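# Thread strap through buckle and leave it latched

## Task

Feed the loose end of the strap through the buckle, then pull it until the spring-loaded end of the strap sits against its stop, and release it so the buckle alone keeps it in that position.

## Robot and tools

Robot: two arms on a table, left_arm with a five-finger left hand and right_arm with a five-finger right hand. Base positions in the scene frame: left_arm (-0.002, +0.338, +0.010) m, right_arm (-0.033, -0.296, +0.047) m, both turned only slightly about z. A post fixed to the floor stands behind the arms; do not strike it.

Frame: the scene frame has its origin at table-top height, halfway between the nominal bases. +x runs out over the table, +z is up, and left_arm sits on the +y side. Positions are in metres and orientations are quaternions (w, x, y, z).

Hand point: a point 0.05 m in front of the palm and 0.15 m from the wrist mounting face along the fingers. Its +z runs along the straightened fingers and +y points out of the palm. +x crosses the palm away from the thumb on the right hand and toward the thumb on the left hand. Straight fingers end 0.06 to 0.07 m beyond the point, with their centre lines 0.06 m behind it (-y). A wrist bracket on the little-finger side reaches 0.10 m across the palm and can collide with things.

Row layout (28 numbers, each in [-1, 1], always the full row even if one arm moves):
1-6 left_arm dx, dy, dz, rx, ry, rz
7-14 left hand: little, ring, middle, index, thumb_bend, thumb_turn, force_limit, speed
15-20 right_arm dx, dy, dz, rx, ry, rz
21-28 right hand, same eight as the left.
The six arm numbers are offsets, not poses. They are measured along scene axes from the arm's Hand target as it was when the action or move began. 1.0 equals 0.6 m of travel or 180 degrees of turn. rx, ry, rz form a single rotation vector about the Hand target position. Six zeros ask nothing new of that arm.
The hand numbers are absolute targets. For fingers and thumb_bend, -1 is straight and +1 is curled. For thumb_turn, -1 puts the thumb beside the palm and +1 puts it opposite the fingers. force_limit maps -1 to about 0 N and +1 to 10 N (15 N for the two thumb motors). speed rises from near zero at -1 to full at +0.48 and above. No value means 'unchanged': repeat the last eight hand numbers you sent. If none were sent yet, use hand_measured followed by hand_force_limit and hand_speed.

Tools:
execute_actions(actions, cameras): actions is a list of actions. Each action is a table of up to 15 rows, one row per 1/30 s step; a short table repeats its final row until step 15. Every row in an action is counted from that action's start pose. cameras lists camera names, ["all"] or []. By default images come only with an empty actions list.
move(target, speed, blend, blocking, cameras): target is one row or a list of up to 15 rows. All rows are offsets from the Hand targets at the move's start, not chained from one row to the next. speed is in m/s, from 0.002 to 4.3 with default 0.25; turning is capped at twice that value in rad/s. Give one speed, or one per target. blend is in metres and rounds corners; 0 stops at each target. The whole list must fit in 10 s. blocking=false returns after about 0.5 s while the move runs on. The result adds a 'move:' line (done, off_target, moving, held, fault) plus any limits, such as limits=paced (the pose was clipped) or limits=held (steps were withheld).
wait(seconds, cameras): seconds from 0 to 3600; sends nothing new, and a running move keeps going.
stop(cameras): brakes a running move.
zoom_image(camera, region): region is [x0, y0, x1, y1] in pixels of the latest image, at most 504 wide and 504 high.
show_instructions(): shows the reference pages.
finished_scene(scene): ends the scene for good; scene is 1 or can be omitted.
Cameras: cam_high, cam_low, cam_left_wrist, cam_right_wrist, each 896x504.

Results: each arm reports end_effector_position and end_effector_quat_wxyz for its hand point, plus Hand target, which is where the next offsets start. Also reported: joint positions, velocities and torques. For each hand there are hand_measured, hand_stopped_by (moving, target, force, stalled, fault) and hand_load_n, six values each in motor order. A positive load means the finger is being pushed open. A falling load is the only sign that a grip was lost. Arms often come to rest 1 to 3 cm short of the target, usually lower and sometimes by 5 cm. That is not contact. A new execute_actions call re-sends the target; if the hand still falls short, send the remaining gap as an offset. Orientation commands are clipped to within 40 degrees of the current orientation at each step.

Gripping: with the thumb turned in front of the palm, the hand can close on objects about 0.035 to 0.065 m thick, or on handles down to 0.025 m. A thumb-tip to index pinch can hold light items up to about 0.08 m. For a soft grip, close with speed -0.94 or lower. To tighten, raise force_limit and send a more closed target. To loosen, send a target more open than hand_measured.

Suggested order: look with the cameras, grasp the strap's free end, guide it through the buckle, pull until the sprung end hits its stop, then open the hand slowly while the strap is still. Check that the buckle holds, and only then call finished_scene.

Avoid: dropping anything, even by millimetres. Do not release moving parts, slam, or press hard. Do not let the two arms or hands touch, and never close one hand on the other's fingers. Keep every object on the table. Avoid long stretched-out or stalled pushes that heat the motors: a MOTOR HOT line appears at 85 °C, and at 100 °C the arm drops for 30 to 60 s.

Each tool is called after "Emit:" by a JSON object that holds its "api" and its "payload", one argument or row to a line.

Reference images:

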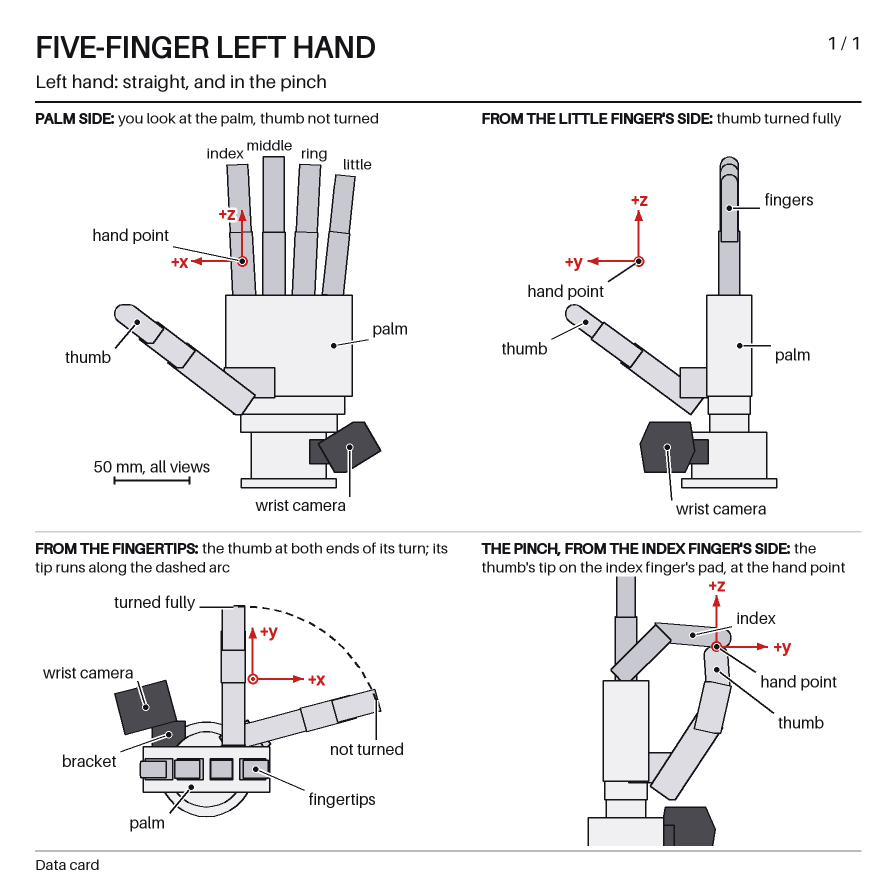

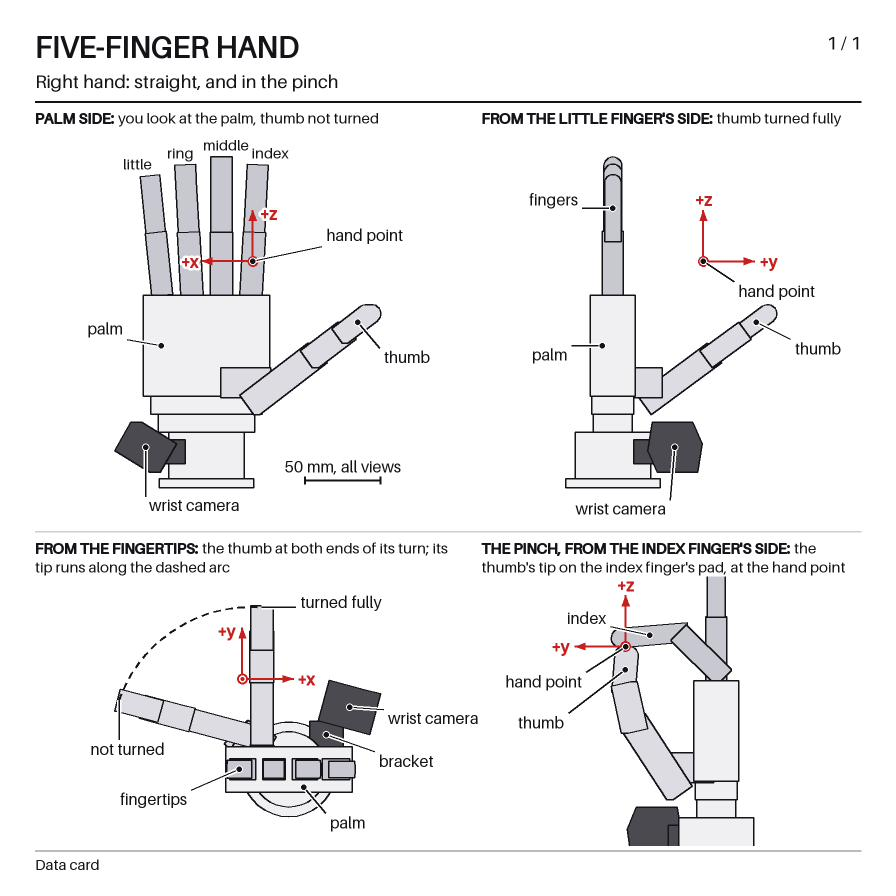

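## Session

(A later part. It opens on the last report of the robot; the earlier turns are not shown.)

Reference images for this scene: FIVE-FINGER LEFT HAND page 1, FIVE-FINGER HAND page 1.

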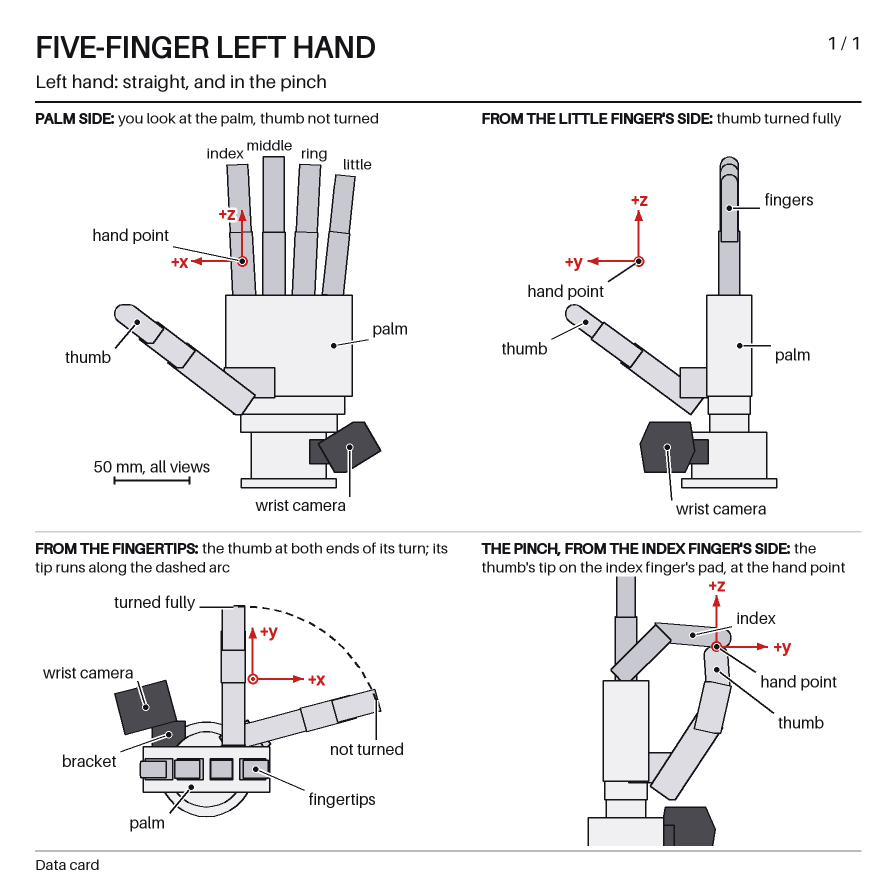

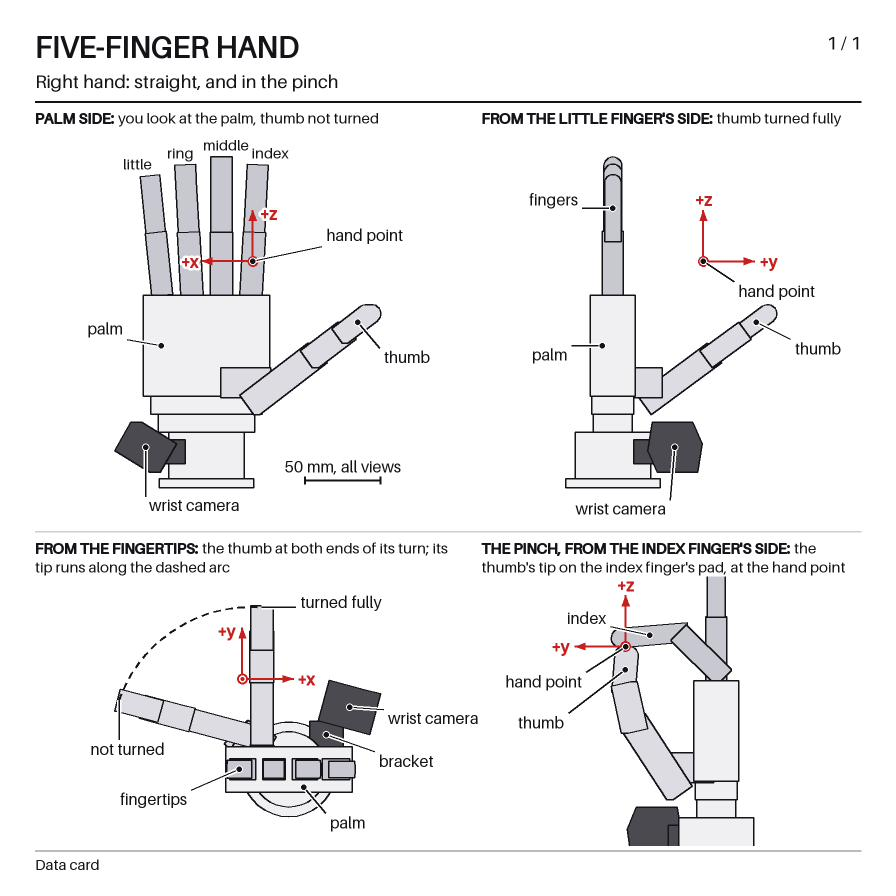

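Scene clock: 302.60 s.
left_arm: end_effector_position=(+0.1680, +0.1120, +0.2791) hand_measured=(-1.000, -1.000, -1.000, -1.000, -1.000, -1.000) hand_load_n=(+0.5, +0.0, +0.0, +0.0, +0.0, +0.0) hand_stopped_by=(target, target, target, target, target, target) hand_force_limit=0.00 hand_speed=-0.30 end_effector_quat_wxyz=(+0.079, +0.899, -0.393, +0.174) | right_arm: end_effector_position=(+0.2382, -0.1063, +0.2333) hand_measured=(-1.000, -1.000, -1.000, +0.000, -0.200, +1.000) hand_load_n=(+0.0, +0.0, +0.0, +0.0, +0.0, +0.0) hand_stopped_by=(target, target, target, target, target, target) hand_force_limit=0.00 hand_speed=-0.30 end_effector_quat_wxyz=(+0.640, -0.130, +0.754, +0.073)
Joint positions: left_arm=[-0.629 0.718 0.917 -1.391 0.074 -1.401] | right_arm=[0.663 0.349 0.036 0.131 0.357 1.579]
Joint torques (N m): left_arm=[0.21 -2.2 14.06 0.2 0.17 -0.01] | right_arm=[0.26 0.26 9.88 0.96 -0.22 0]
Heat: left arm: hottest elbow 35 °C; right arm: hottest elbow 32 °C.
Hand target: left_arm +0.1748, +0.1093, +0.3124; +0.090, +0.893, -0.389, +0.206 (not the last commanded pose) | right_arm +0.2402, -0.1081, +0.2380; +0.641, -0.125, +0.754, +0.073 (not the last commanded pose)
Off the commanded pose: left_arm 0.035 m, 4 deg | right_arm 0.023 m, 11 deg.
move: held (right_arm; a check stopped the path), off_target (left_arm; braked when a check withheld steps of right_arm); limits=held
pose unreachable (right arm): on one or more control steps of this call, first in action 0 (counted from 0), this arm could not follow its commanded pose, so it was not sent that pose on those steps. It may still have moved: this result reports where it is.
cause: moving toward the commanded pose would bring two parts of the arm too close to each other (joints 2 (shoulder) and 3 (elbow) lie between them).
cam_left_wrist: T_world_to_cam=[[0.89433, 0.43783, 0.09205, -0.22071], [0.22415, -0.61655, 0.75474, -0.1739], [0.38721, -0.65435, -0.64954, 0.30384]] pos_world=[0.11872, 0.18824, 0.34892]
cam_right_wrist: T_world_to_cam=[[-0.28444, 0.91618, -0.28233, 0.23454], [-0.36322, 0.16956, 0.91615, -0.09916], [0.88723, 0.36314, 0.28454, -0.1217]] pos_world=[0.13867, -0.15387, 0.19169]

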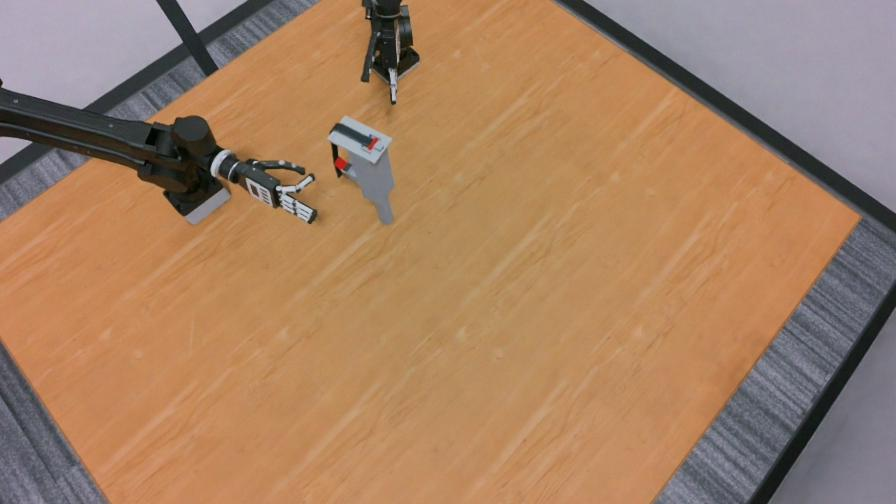

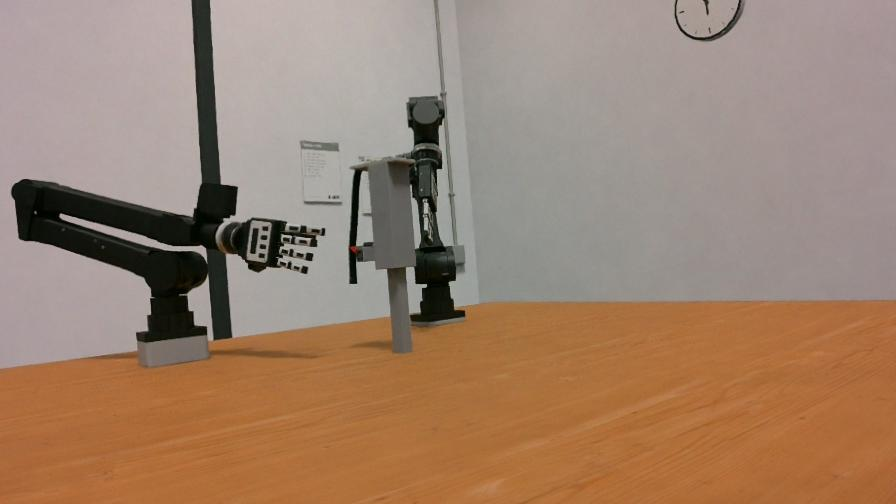

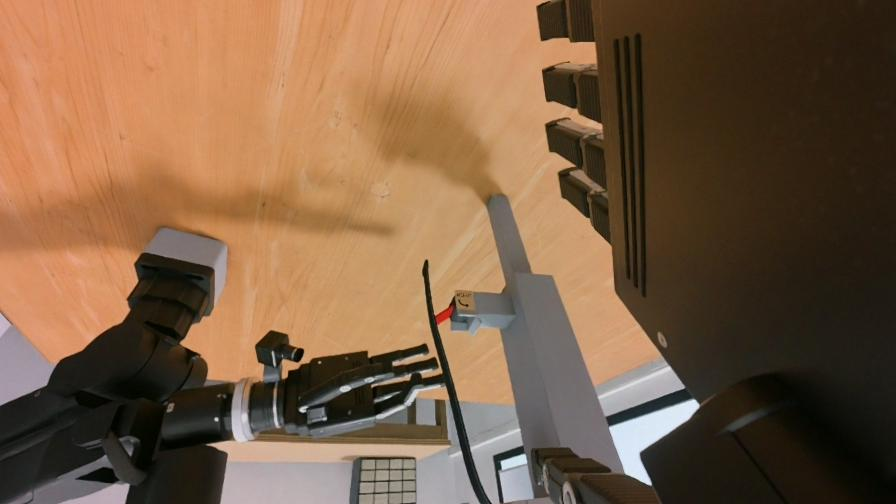

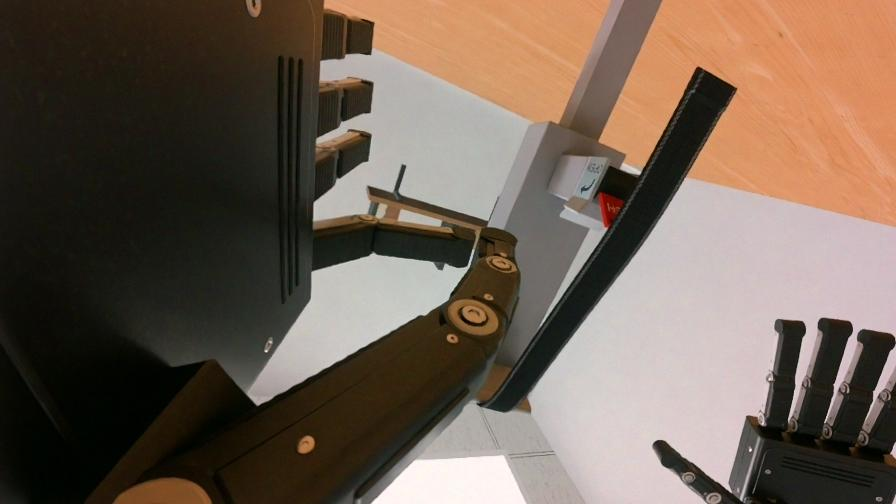

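Emit:
{"api": "move", "payload": {
  "target": [0,0,0,0,0,0,-1,-1,-1,-1,-1,-1,0,-0.3,0.0063,0.065,-0.05,0.0179,-0.0049,-0.0187,-1,-1,-1,0,-0.2,1,0,-0.3],
  "speed": 0.1,
  "cameras": ["all"]
}}

Scene clock: 321.60 s.
left_arm: end_effector_position=(+0.1680, +0.1120, +0.2791) hand_measured=(-1.000, -1.000, -1.000, -1.000, -1.000, -1.000) hand_load_n=(+0.0, +0.0, +0.0, +0.0, +0.0, +0.0) hand_stopped_by=(target, target, target, target, target, target) hand_force_limit=0.00 hand_speed=-0.30 end_effector_quat_wxyz=(+0.079, +0.899, -0.393, +0.174) | right_arm: end_effector_position=(+0.2466, -0.0679, +0.2054) hand_measured=(-1.000, -1.000, -1.000, +0.000, -0.200, +1.000) hand_load_n=(+0.0, +0.0, +0.0, +0.0, +0.0, -0.5) hand_stopped_by=(target, target, target, target, target, target) hand_force_limit=0.00 hand_speed=-0.30 end_effector_quat_wxyz=(+0.647, -0.095, +0.754, +0.065)
Joint positions: left_arm=[-0.629 0.718 0.917 -1.391 0.074 -1.401] | right_arm=[0.905 0.953 0.029 0.729 0.655 1.666]
Joint torques (N m): left_arm=[0.09 -2.32 14.08 0.17 0.17 0] | right_arm=[2.26 -0.91 5.7 2.55 0.32 0.12]
Heat: left arm: hottest elbow 36 °C; right arm: hottest elbow 32 °C.
Hand target: left_arm +0.1748, +0.1093, +0.3124; +0.090, +0.893, -0.389, +0.206 | right_arm +0.2440, -0.0691, +0.2080; +0.652, -0.085, +0.750, +0.074
Off the commanded pose: left_arm 0.034 m, 4 deg | right_arm 0.004 m, 2 deg.
move: done
cam_left_wrist: T_world_to_cam=[[0.89433, 0.43783, 0.09205, -0.22071], [0.22415, -0.61655, 0.75474, -0.1739], [0.38721, -0.65435, -0.64954, 0.30384]] pos_world=[0.11872, 0.18824, 0.34892]
cam_right_wrist: T_world_to_cam=[[-0.22259, 0.94182, -0.25186, 0.1741], [-0.36006, 0.16066, 0.91899, -0.07907], [0.90599, 0.29524, 0.30335, -0.14822]] pos_world=[0.14457, -0.1075, 0.16147]

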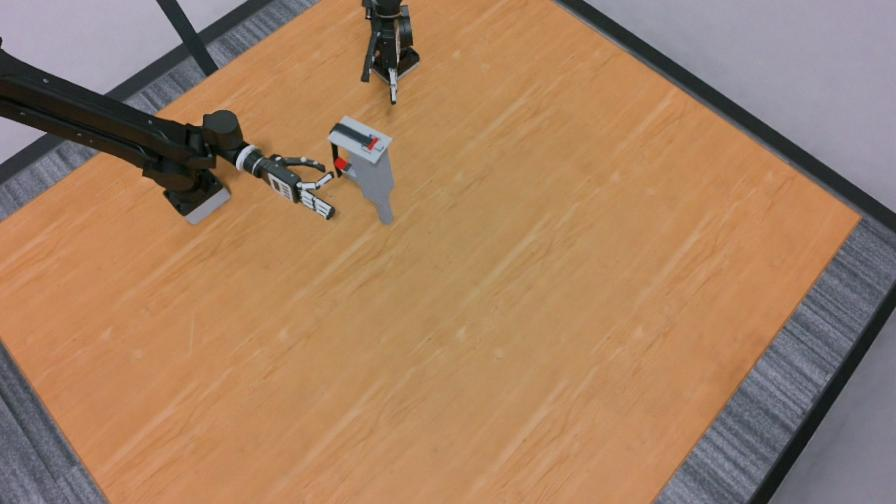

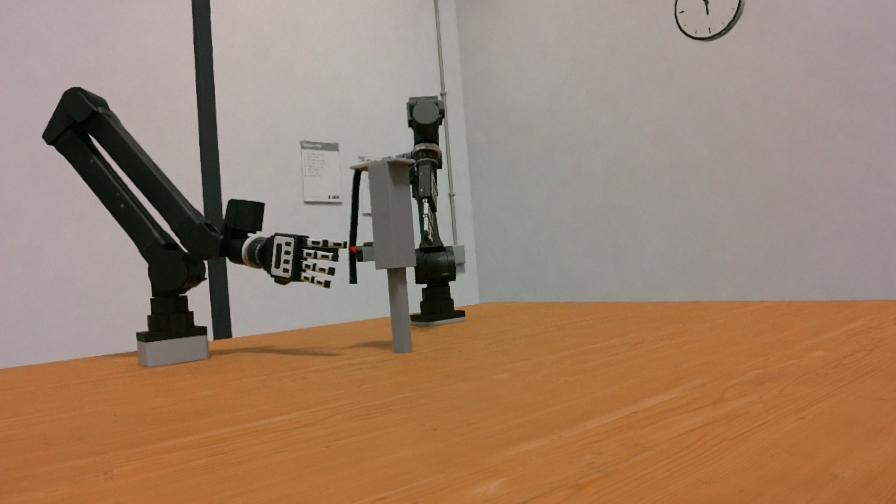

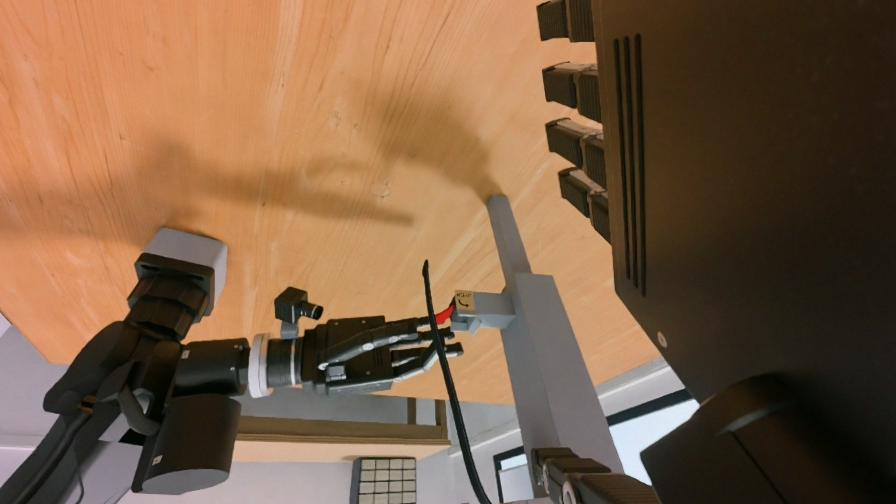

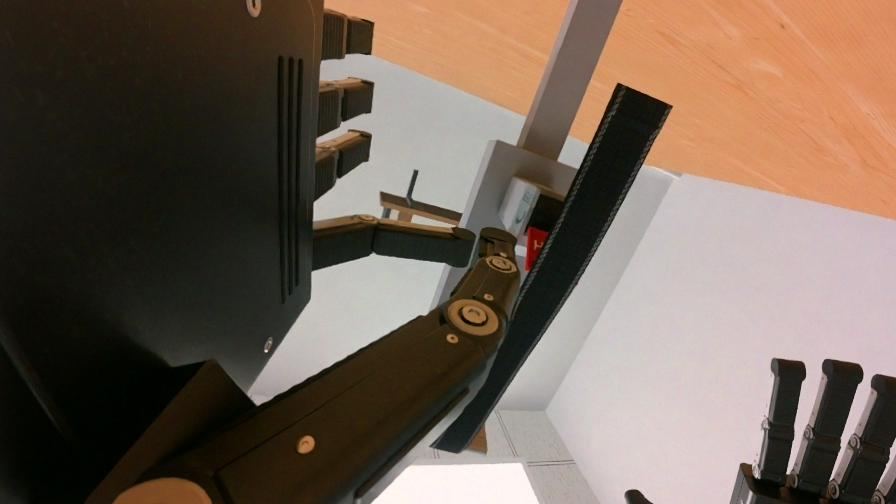

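Emit:
{"api": "zoom_image", "payload": {
  "camera": "cam_right_wrist",
  "region": [420, 70, 690, 330]
}}

Emit:
{"api": "zoom_image", "payload": {
  "camera": "cam_left_wrist",
  "region": [350, 240, 530, 420]
}}

Scaled by 1.867.

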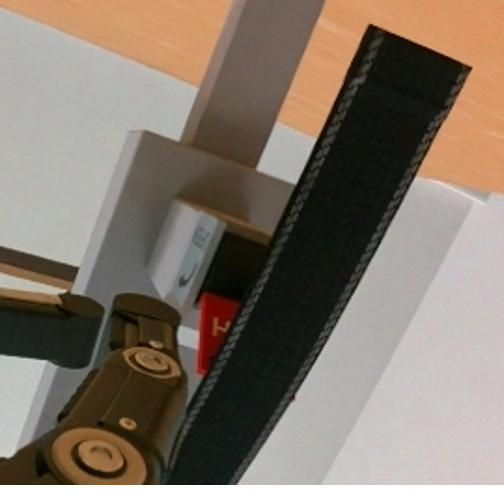

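Scaled by 2.800.

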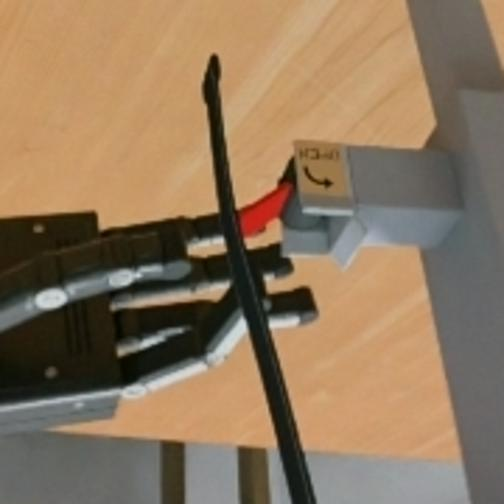

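Emit:
{"api": "zoom_image", "payload": {
  "camera": "cam_right_wrist",
  "region": [490, 160, 590, 280]
}}

Emit:
{"api": "zoom_image", "payload": {
  "camera": "cam_left_wrist",
  "region": [430, 270, 530, 350]
}}

Scaled by 4.200.

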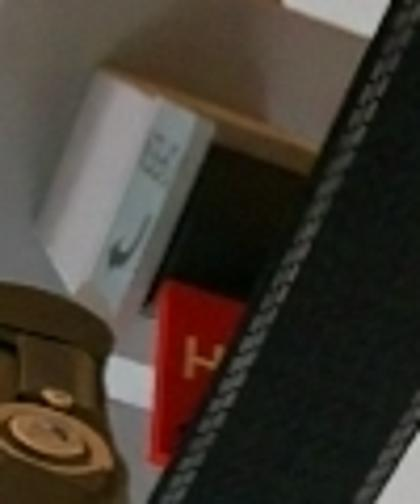

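Scaled by 5.040.

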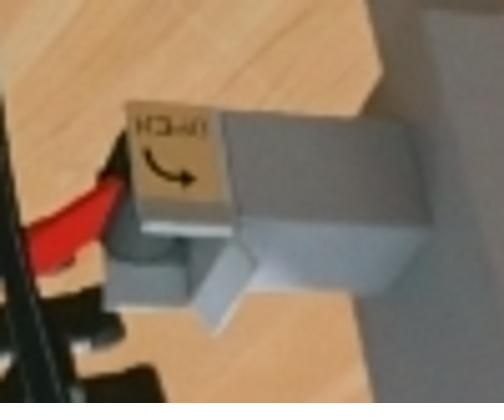

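Emit:
{"api": "move", "payload": {
  "target": [0,0,0,0,0,0,-1,-1,-1,-1,-1,-1,0,-0.3,0.0,0.008,-0.088,0,0,0.0,-1,-1,-1,0,-0.2,1,0,-0.3],
  "speed": 0.1,
  "cameras": ["cam_high","cam_low","cam_left_wrist","cam_right_wrist"]
}}

Scene clock: 363.07 s.
left_arm: end_effector_position=(+0.1680, +0.1120, +0.2791) hand_measured=(-1.000, -1.000, -1.000, -1.000, -1.000, -1.000) hand_load_n=(+0.0, +0.0, +0.0, +0.0, +0.0, +0.0) hand_stopped_by=(target, target, target, target, target, target) hand_force_limit=0.00 hand_speed=-0.30 end_effector_quat_wxyz=(+0.079, +0.899, -0.393, +0.174) | right_arm: end_effector_position=(+0.2475, -0.0673, +0.2010) hand_measured=(-1.000, -1.000, -1.000, +0.000, -0.200, +1.000) hand_load_n=(+0.0, +0.0, +0.0, +0.0, +0.0, +0.0) hand_stopped_by=(target, target, target, target, target, target) hand_force_limit=0.00 hand_speed=-0.30 end_effector_quat_wxyz=(+0.648, -0.094, +0.753, +0.066)
Joint positions: left_arm=[-0.629 0.718 0.917 -1.391 0.074 -1.401] | right_arm=[0.905 1.016 0.025 0.799 0.656 1.666]
Joint torques (N m): left_arm=[0.21 -2.2 14.08 0.23 0.17 0] | right_arm=[1.08 -2.55 6.48 1.05 0.07 0]
Heat: left arm: hottest elbow 37 °C; right arm: hottest elbow 29 °C.
Hand target: left_arm +0.1748, +0.1093, +0.3124; +0.090, +0.893, -0.389, +0.206 | right_arm +0.2494, -0.0673, +0.2072; +0.652, -0.087, +0.750, +0.068 (not the last commanded pose)
Off the commanded pose: left_arm 0.034 m, 4 deg | right_arm 0.046 m, 1 deg.
move: held (right_arm; a check stopped the path); limits=held
pose unreachable (right arm): on one or more control steps of this call, first in action 0 (counted from 0), this arm could not follow its commanded pose, so it was not sent that pose on those steps. It may still have moved: this result reports where it is.
cause: moving toward the commanded pose would bring two parts of the arm too close to each other (joints 2 (shoulder) and 3 (elbow) lie between them).
cam_left_wrist: T_world_to_cam=[[0.89433, 0.43783, 0.09205, -0.22071], [0.22415, -0.61655, 0.75474, -0.1739], [0.38721, -0.65435, -0.64954, 0.30384]] pos_world=[0.11872, 0.18824, 0.34892]
cam_right_wrist: T_world_to_cam=[[-0.22068, 0.94268, -0.25031, 0.17185], [-0.36184, 0.1592, 0.91854, -0.07435], [0.90574, 0.29328, 0.30597, -0.14856]] pos_world=[0.14558, -0.1066, 0.15677]

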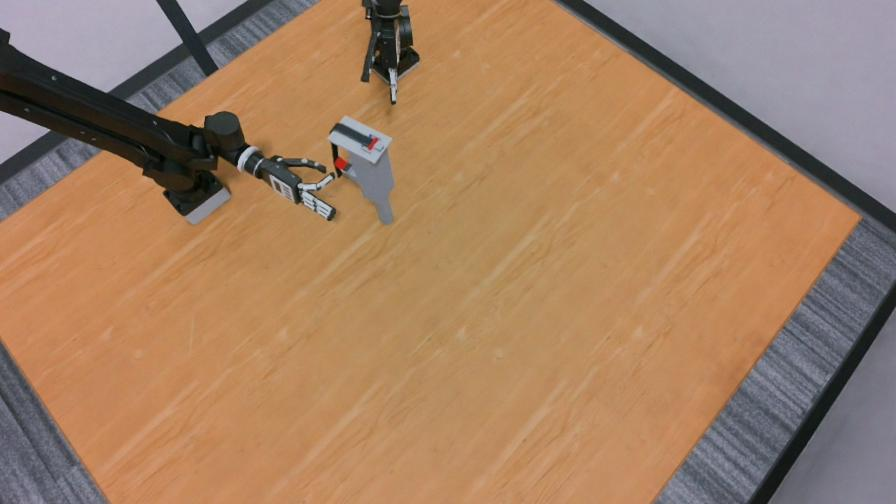

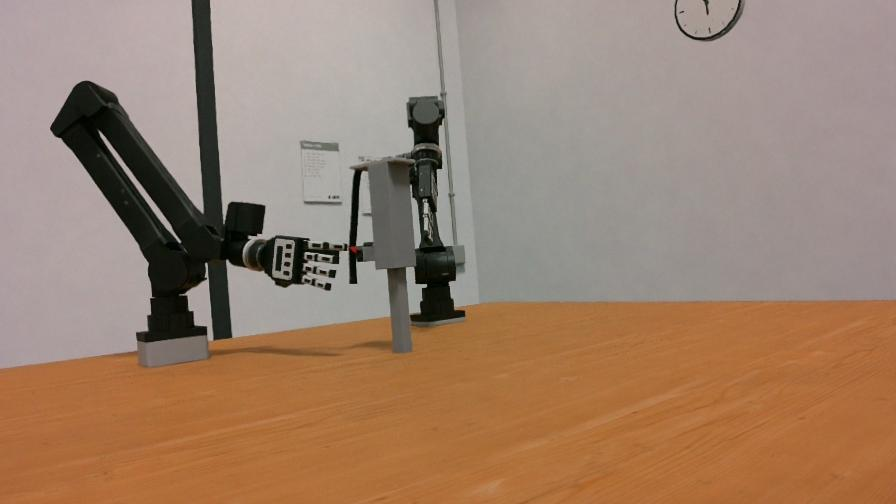

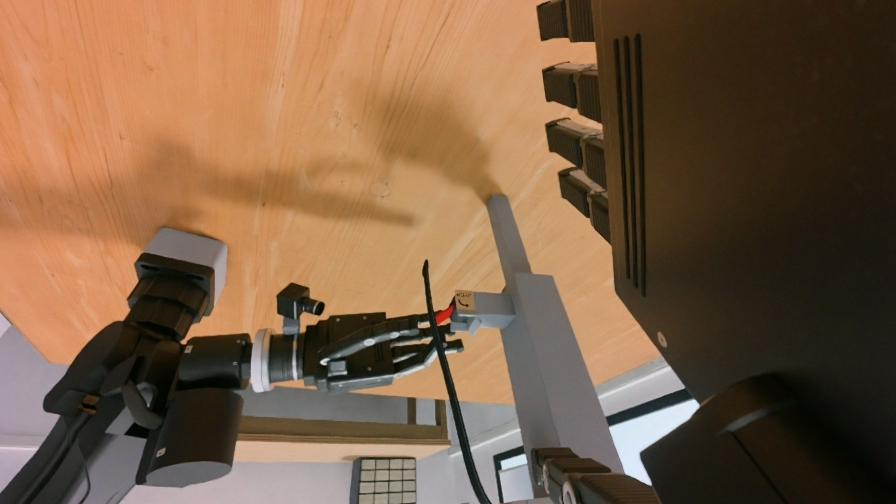

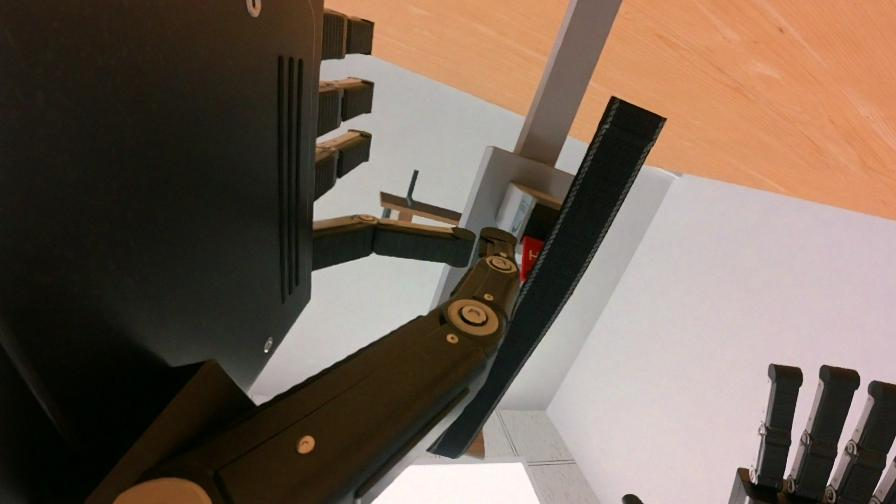

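Emit:
{"api": "move", "payload": {
  "target": [0,0,0,0,0,0,-1,-1,-1,-1,-1,-1,0,-0.3,-0.005,0.0,-0.087,-0.0174,0.0925,0.0013,-1,-1,-1,0,-0.2,1,0,-0.3],
  "speed": 0.1,
  "cameras": ["cam_low","cam_left_wrist","cam_right_wrist"]
}}

Scene clock: 376.50 s.
left_arm: end_effector_position=(+0.1680, +0.1120, +0.2791) hand_measured=(-1.000, -1.000, -1.000, -1.000, -1.000, -1.000) hand_load_n=(+0.0, +0.0, +0.0, +0.0, +0.0, +0.0) hand_stopped_by=(target, target, target, target, target, target) hand_force_limit=0.00 hand_speed=-0.30 end_effector_quat_wxyz=(+0.079, +0.899, -0.393, +0.174) | right_arm: end_effector_position=(+0.2290, -0.0773, +0.1262) hand_measured=(-1.000, -1.000, -1.000, +0.000, -0.200, +1.000) hand_load_n=(+0.0, +0.0, +0.0, +0.0, +0.0, +0.0) hand_stopped_by=(target, target, target, target, target, target) hand_force_limit=0.00 hand_speed=-0.30 end_effector_quat_wxyz=(+0.518, -0.123, +0.845, +0.044)
Joint positions: left_arm=[-0.629 0.718 0.917 -1.391 0.074 -1.401] | right_arm=[0.902 0.855 0.048 0.229 0.575 1.852]
Joint torques (N m): left_arm=[0.15 -2.2 14.08 0.17 0.17 0] | right_arm=[-0.03 -1.79 10.74 0.75 -0.03 0.18]
Heat: left arm: hottest elbow 37 °C; right arm: hottest elbow 29 °C.
Hand target: left_arm +0.1748, +0.1093, +0.3124; +0.090, +0.893, -0.389, +0.206 | right_arm +0.2464, -0.0673, +0.1550; +0.534, -0.096, +0.838, +0.061
Off the commanded pose: left_arm 0.034 m, 4 deg | right_arm 0.035 m, 4 deg.
move: off_target (right_arm)
cam_left_wrist: T_world_to_cam=[[0.89433, 0.43783, 0.09205, -0.22071], [0.22415, -0.61655, 0.75474, -0.1739], [0.38721, -0.65435, -0.64954, 0.30384]] pos_world=[0.11872, 0.18824, 0.34892]
cam_right_wrist: T_world_to_cam=[[-0.31551, 0.91037, -0.26774, 0.17995], [-0.07204, 0.25836, 0.96336, -0.07514], [0.94618, 0.32324, -0.01593, -0.07223]] pos_world=[0.1197, -0.12106, 0.11941]

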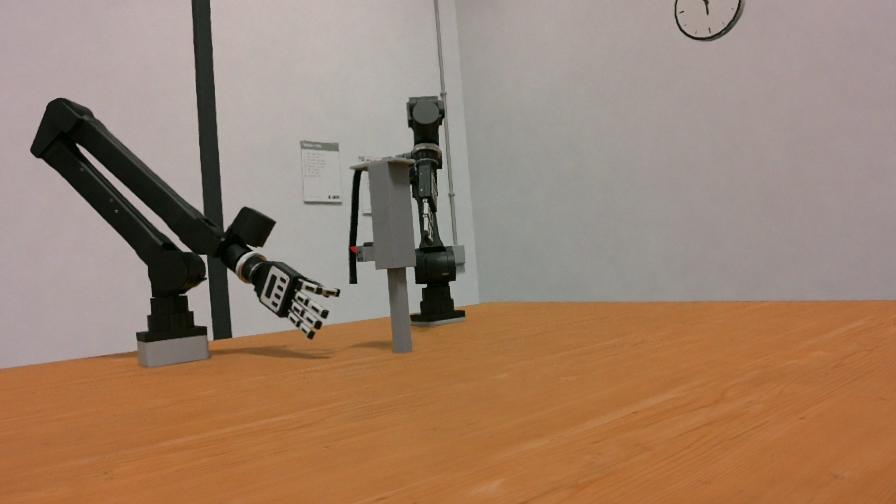

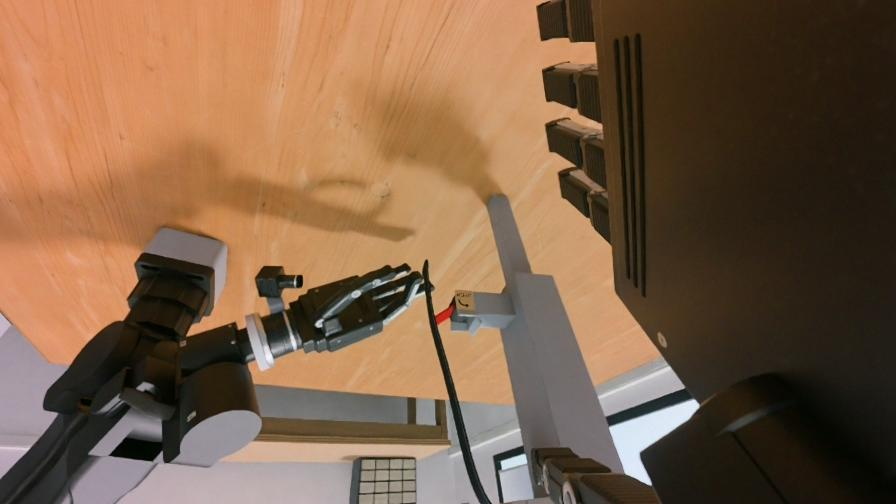

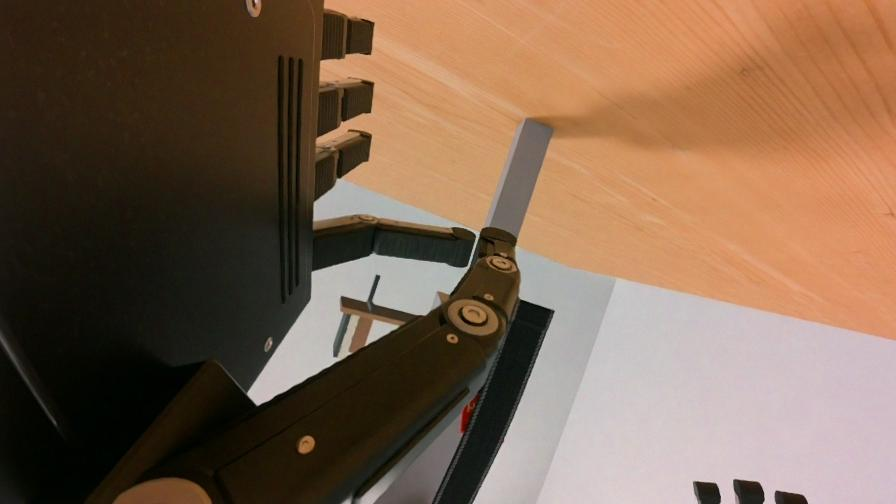

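Emit:
{"api": "zoom_image", "payload": {
  "camera": "cam_right_wrist",
  "region": [420, 210, 620, 410]
}}

Emit:
{"api": "zoom_image", "payload": {
  "camera": "cam_left_wrist",
  "region": [340, 230, 500, 370]
}}

Scaled by 2.520.

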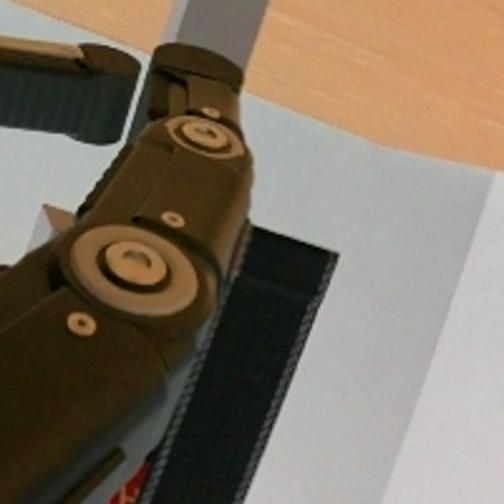

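Scaled by 3.150.

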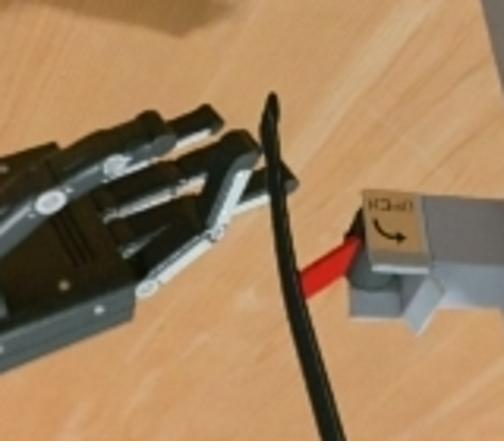

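Emit:
{"api": "move", "payload": {
  "target": [0,0,0,0,0,0,-1,-1,-1,-1,-1,-1,0,-0.3,0.015,0.004,-0.023,0,0,0.0,-1,-1,-1,0,-0.2,1,0,-0.3],
  "speed": 0.05
}}

Scene clock: 405.50 s.
left_arm: end_effector_position=(+0.1680, +0.1120, +0.2791) hand_measured=(-1.000, -1.000, -1.000, -1.000, -1.000, -1.000) hand_load_n=(+0.0, +0.0, +0.0, +0.0, -0.5, +0.0) hand_stopped_by=(target, target, target, target, target, target) hand_force_limit=0.00 hand_speed=-0.30 end_effector_quat_wxyz=(+0.079, +0.899, -0.393, +0.174) | right_arm: end_effector_position=(+0.2379, -0.0791, +0.1140) hand_measured=(-1.000, -1.000, -1.000, +0.000, -0.200, +1.000) hand_load_n=(+0.0, +0.0, +0.0, +0.0, +0.0, -0.5) hand_stopped_by=(target, target, target, target, target, target) hand_force_limit=0.00 hand_speed=-0.30 end_effector_quat_wxyz=(+0.512, -0.115, +0.850, +0.041)
Joint positions: left_arm=[-0.629 0.718 0.917 -1.391 0.074 -1.401] | right_arm=[0.864 0.984 0.048 0.348 0.549 1.852]
Joint torques (N m): left_arm=[0.03 -2.2 14.06 0.18 0.17 -0.01] | right_arm=[-0.03 -1.03 9.57 2.4 -0.04 0.03]
Heat: left arm: hottest elbow 38 °C; right arm: hottest elbow 30 °C.
Hand target: left_arm +0.1748, +0.1093, +0.3124; +0.090, +0.893, -0.389, +0.206 | right_arm +0.2554, -0.0649, +0.1412; +0.534, -0.096, +0.838, +0.061
Off the commanded pose: left_arm 0.034 m, 4 deg | right_arm 0.035 m, 4 deg.
move: off_target (right_arm)

Emit:
{"api": "move", "payload": {
  "target": [0,0,0,0,0,0,-1,-1,-1,-1,-1,-1,0,-0.3,0.0,0.073,0.0,0,0,0.0,-1,-1,-1,0,-0.2,1,0,-0.3],
  "speed": 0.05,
  "cameras": ["cam_low","cam_left_wrist","cam_right_wrist"]
}}

Scene clock: 417.90 s.
left_arm: end_effector_position=(+0.1680, +0.1120, +0.2791) hand_measured=(-1.000, -1.000, -1.000, -1.000, -1.000, -1.000) hand_load_n=(+0.0, +0.0, +0.0, +0.0, +0.0, +0.0) hand_stopped_by=(target, target, target, target, target, target) hand_force_limit=0.00 hand_speed=-0.30 end_effector_quat_wxyz=(+0.079, +0.899, -0.393, +0.174) | right_arm: end_effector_position=(+0.2427, -0.0400, +0.1150) hand_measured=(-1.000, -1.000, -1.000, +0.000, -0.200, +1.000) hand_load_n=(+0.0, +0.0, +0.0, +0.0, +0.0, +0.0) hand_stopped_by=(target, target, target, target, target, target) hand_force_limit=0.00 hand_speed=-0.30 end_effector_quat_wxyz=(+0.513, -0.119, +0.850, +0.035)
Joint positions: left_arm=[-0.629 0.718 0.917 -1.391 0.074 -1.401] | right_arm=[0.985 1.146 0.138 0.371 0.655 1.924]
Joint torques (N m): left_arm=[0.21 -2.26 14.06 0.18 0.17 0] | right_arm=[2.2 -2.43 8.88 2.3 0.59 0.18]
Heat: left arm: hottest elbow 38 °C; right arm: hottest elbow 30 °C.
Hand target: left_arm +0.1748, +0.1093, +0.3124; +0.090, +0.893, -0.389, +0.206 | right_arm +0.2554, -0.0211, +0.1412; +0.534, -0.096, +0.838, +0.061
Off the commanded pose: left_arm 0.034 m, 4 deg | right_arm 0.035 m, 5 deg.
move: off_target (right_arm)
cam_left_wrist: T_world_to_cam=[[0.89433, 0.43783, 0.09205, -0.22071], [0.22415, -0.61655, 0.75474, -0.1739], [0.38721, -0.65435, -0.64954, 0.30384]] pos_world=[0.11872, 0.18824, 0.34892]
cam_right_wrist: T_world_to_cam=[[-0.30398, 0.91228, -0.2745, 0.14529], [-0.05592, 0.27055, 0.96108, -0.07617], [0.95104, 0.3075, -0.03122, -0.09756]] pos_world=[0.13269, -0.08193, 0.11004]

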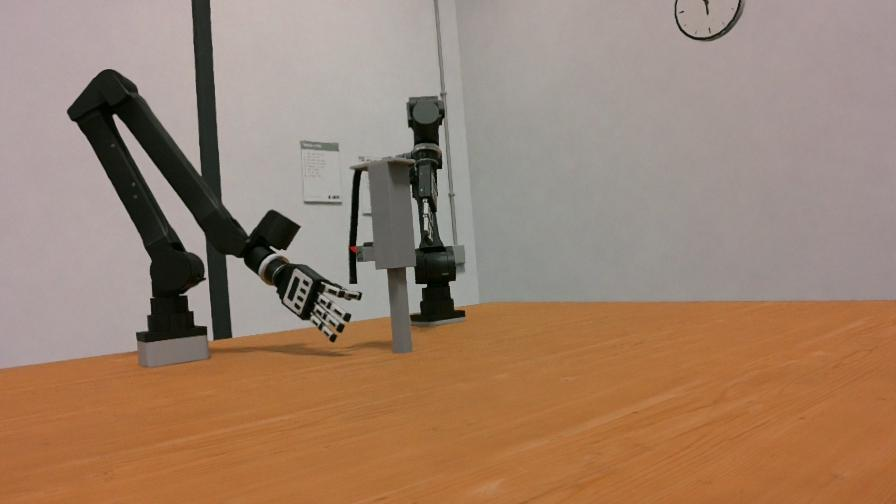

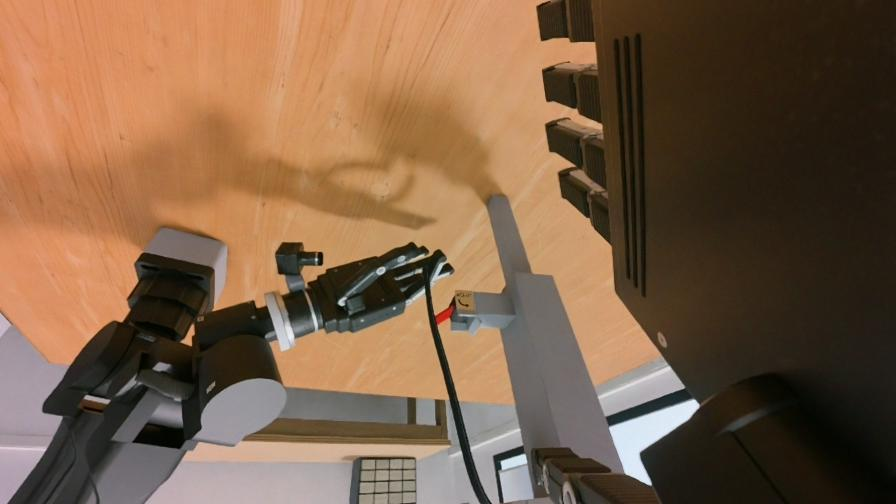

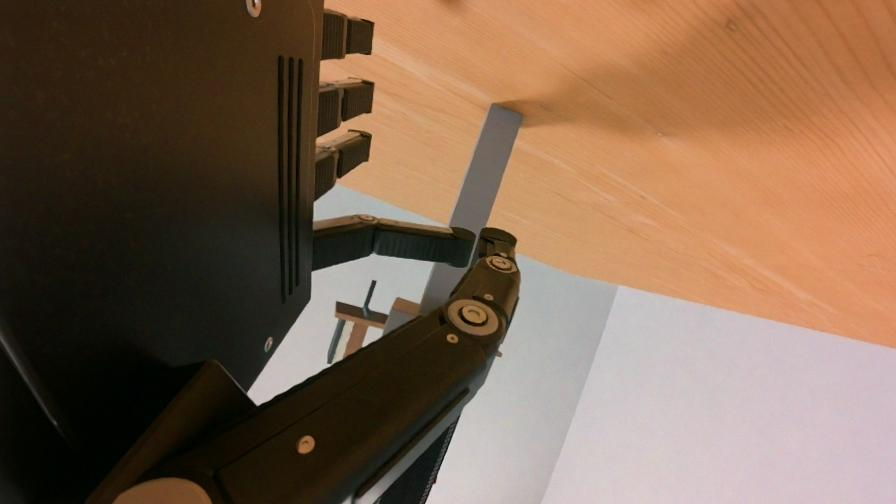

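Emit:
{"api": "zoom_image", "payload": {
  "camera": "cam_left_wrist",
  "region": [370, 220, 490, 340]
}}

Emit:
{"api": "zoom_image", "payload": {
  "camera": "cam_right_wrist",
  "region": [380, 210, 560, 504]
}}

Emit:
{"api": "zoom_image", "payload": {
  "camera": "cam_low",
  "region": [290, 220, 410, 340]
}}

Scaled by 4.200.

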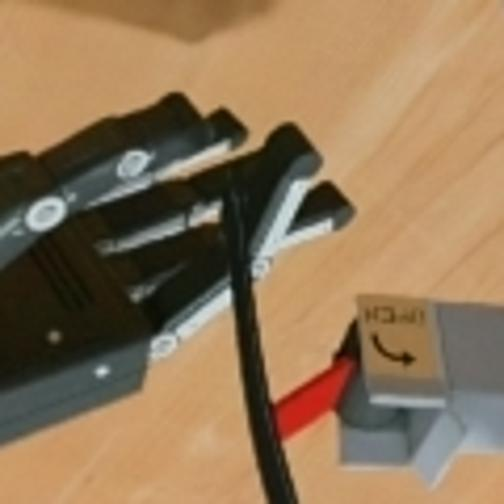

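Scaled by 1.714.

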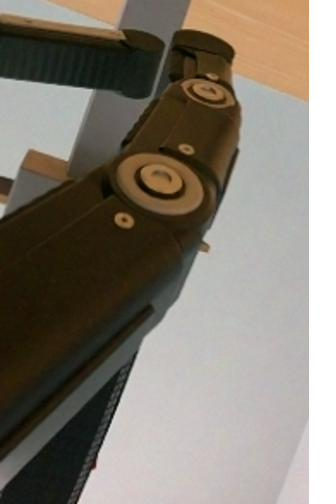

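Scaled by 4.200.

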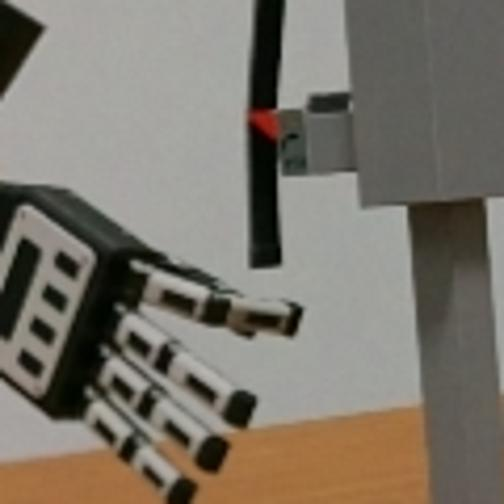

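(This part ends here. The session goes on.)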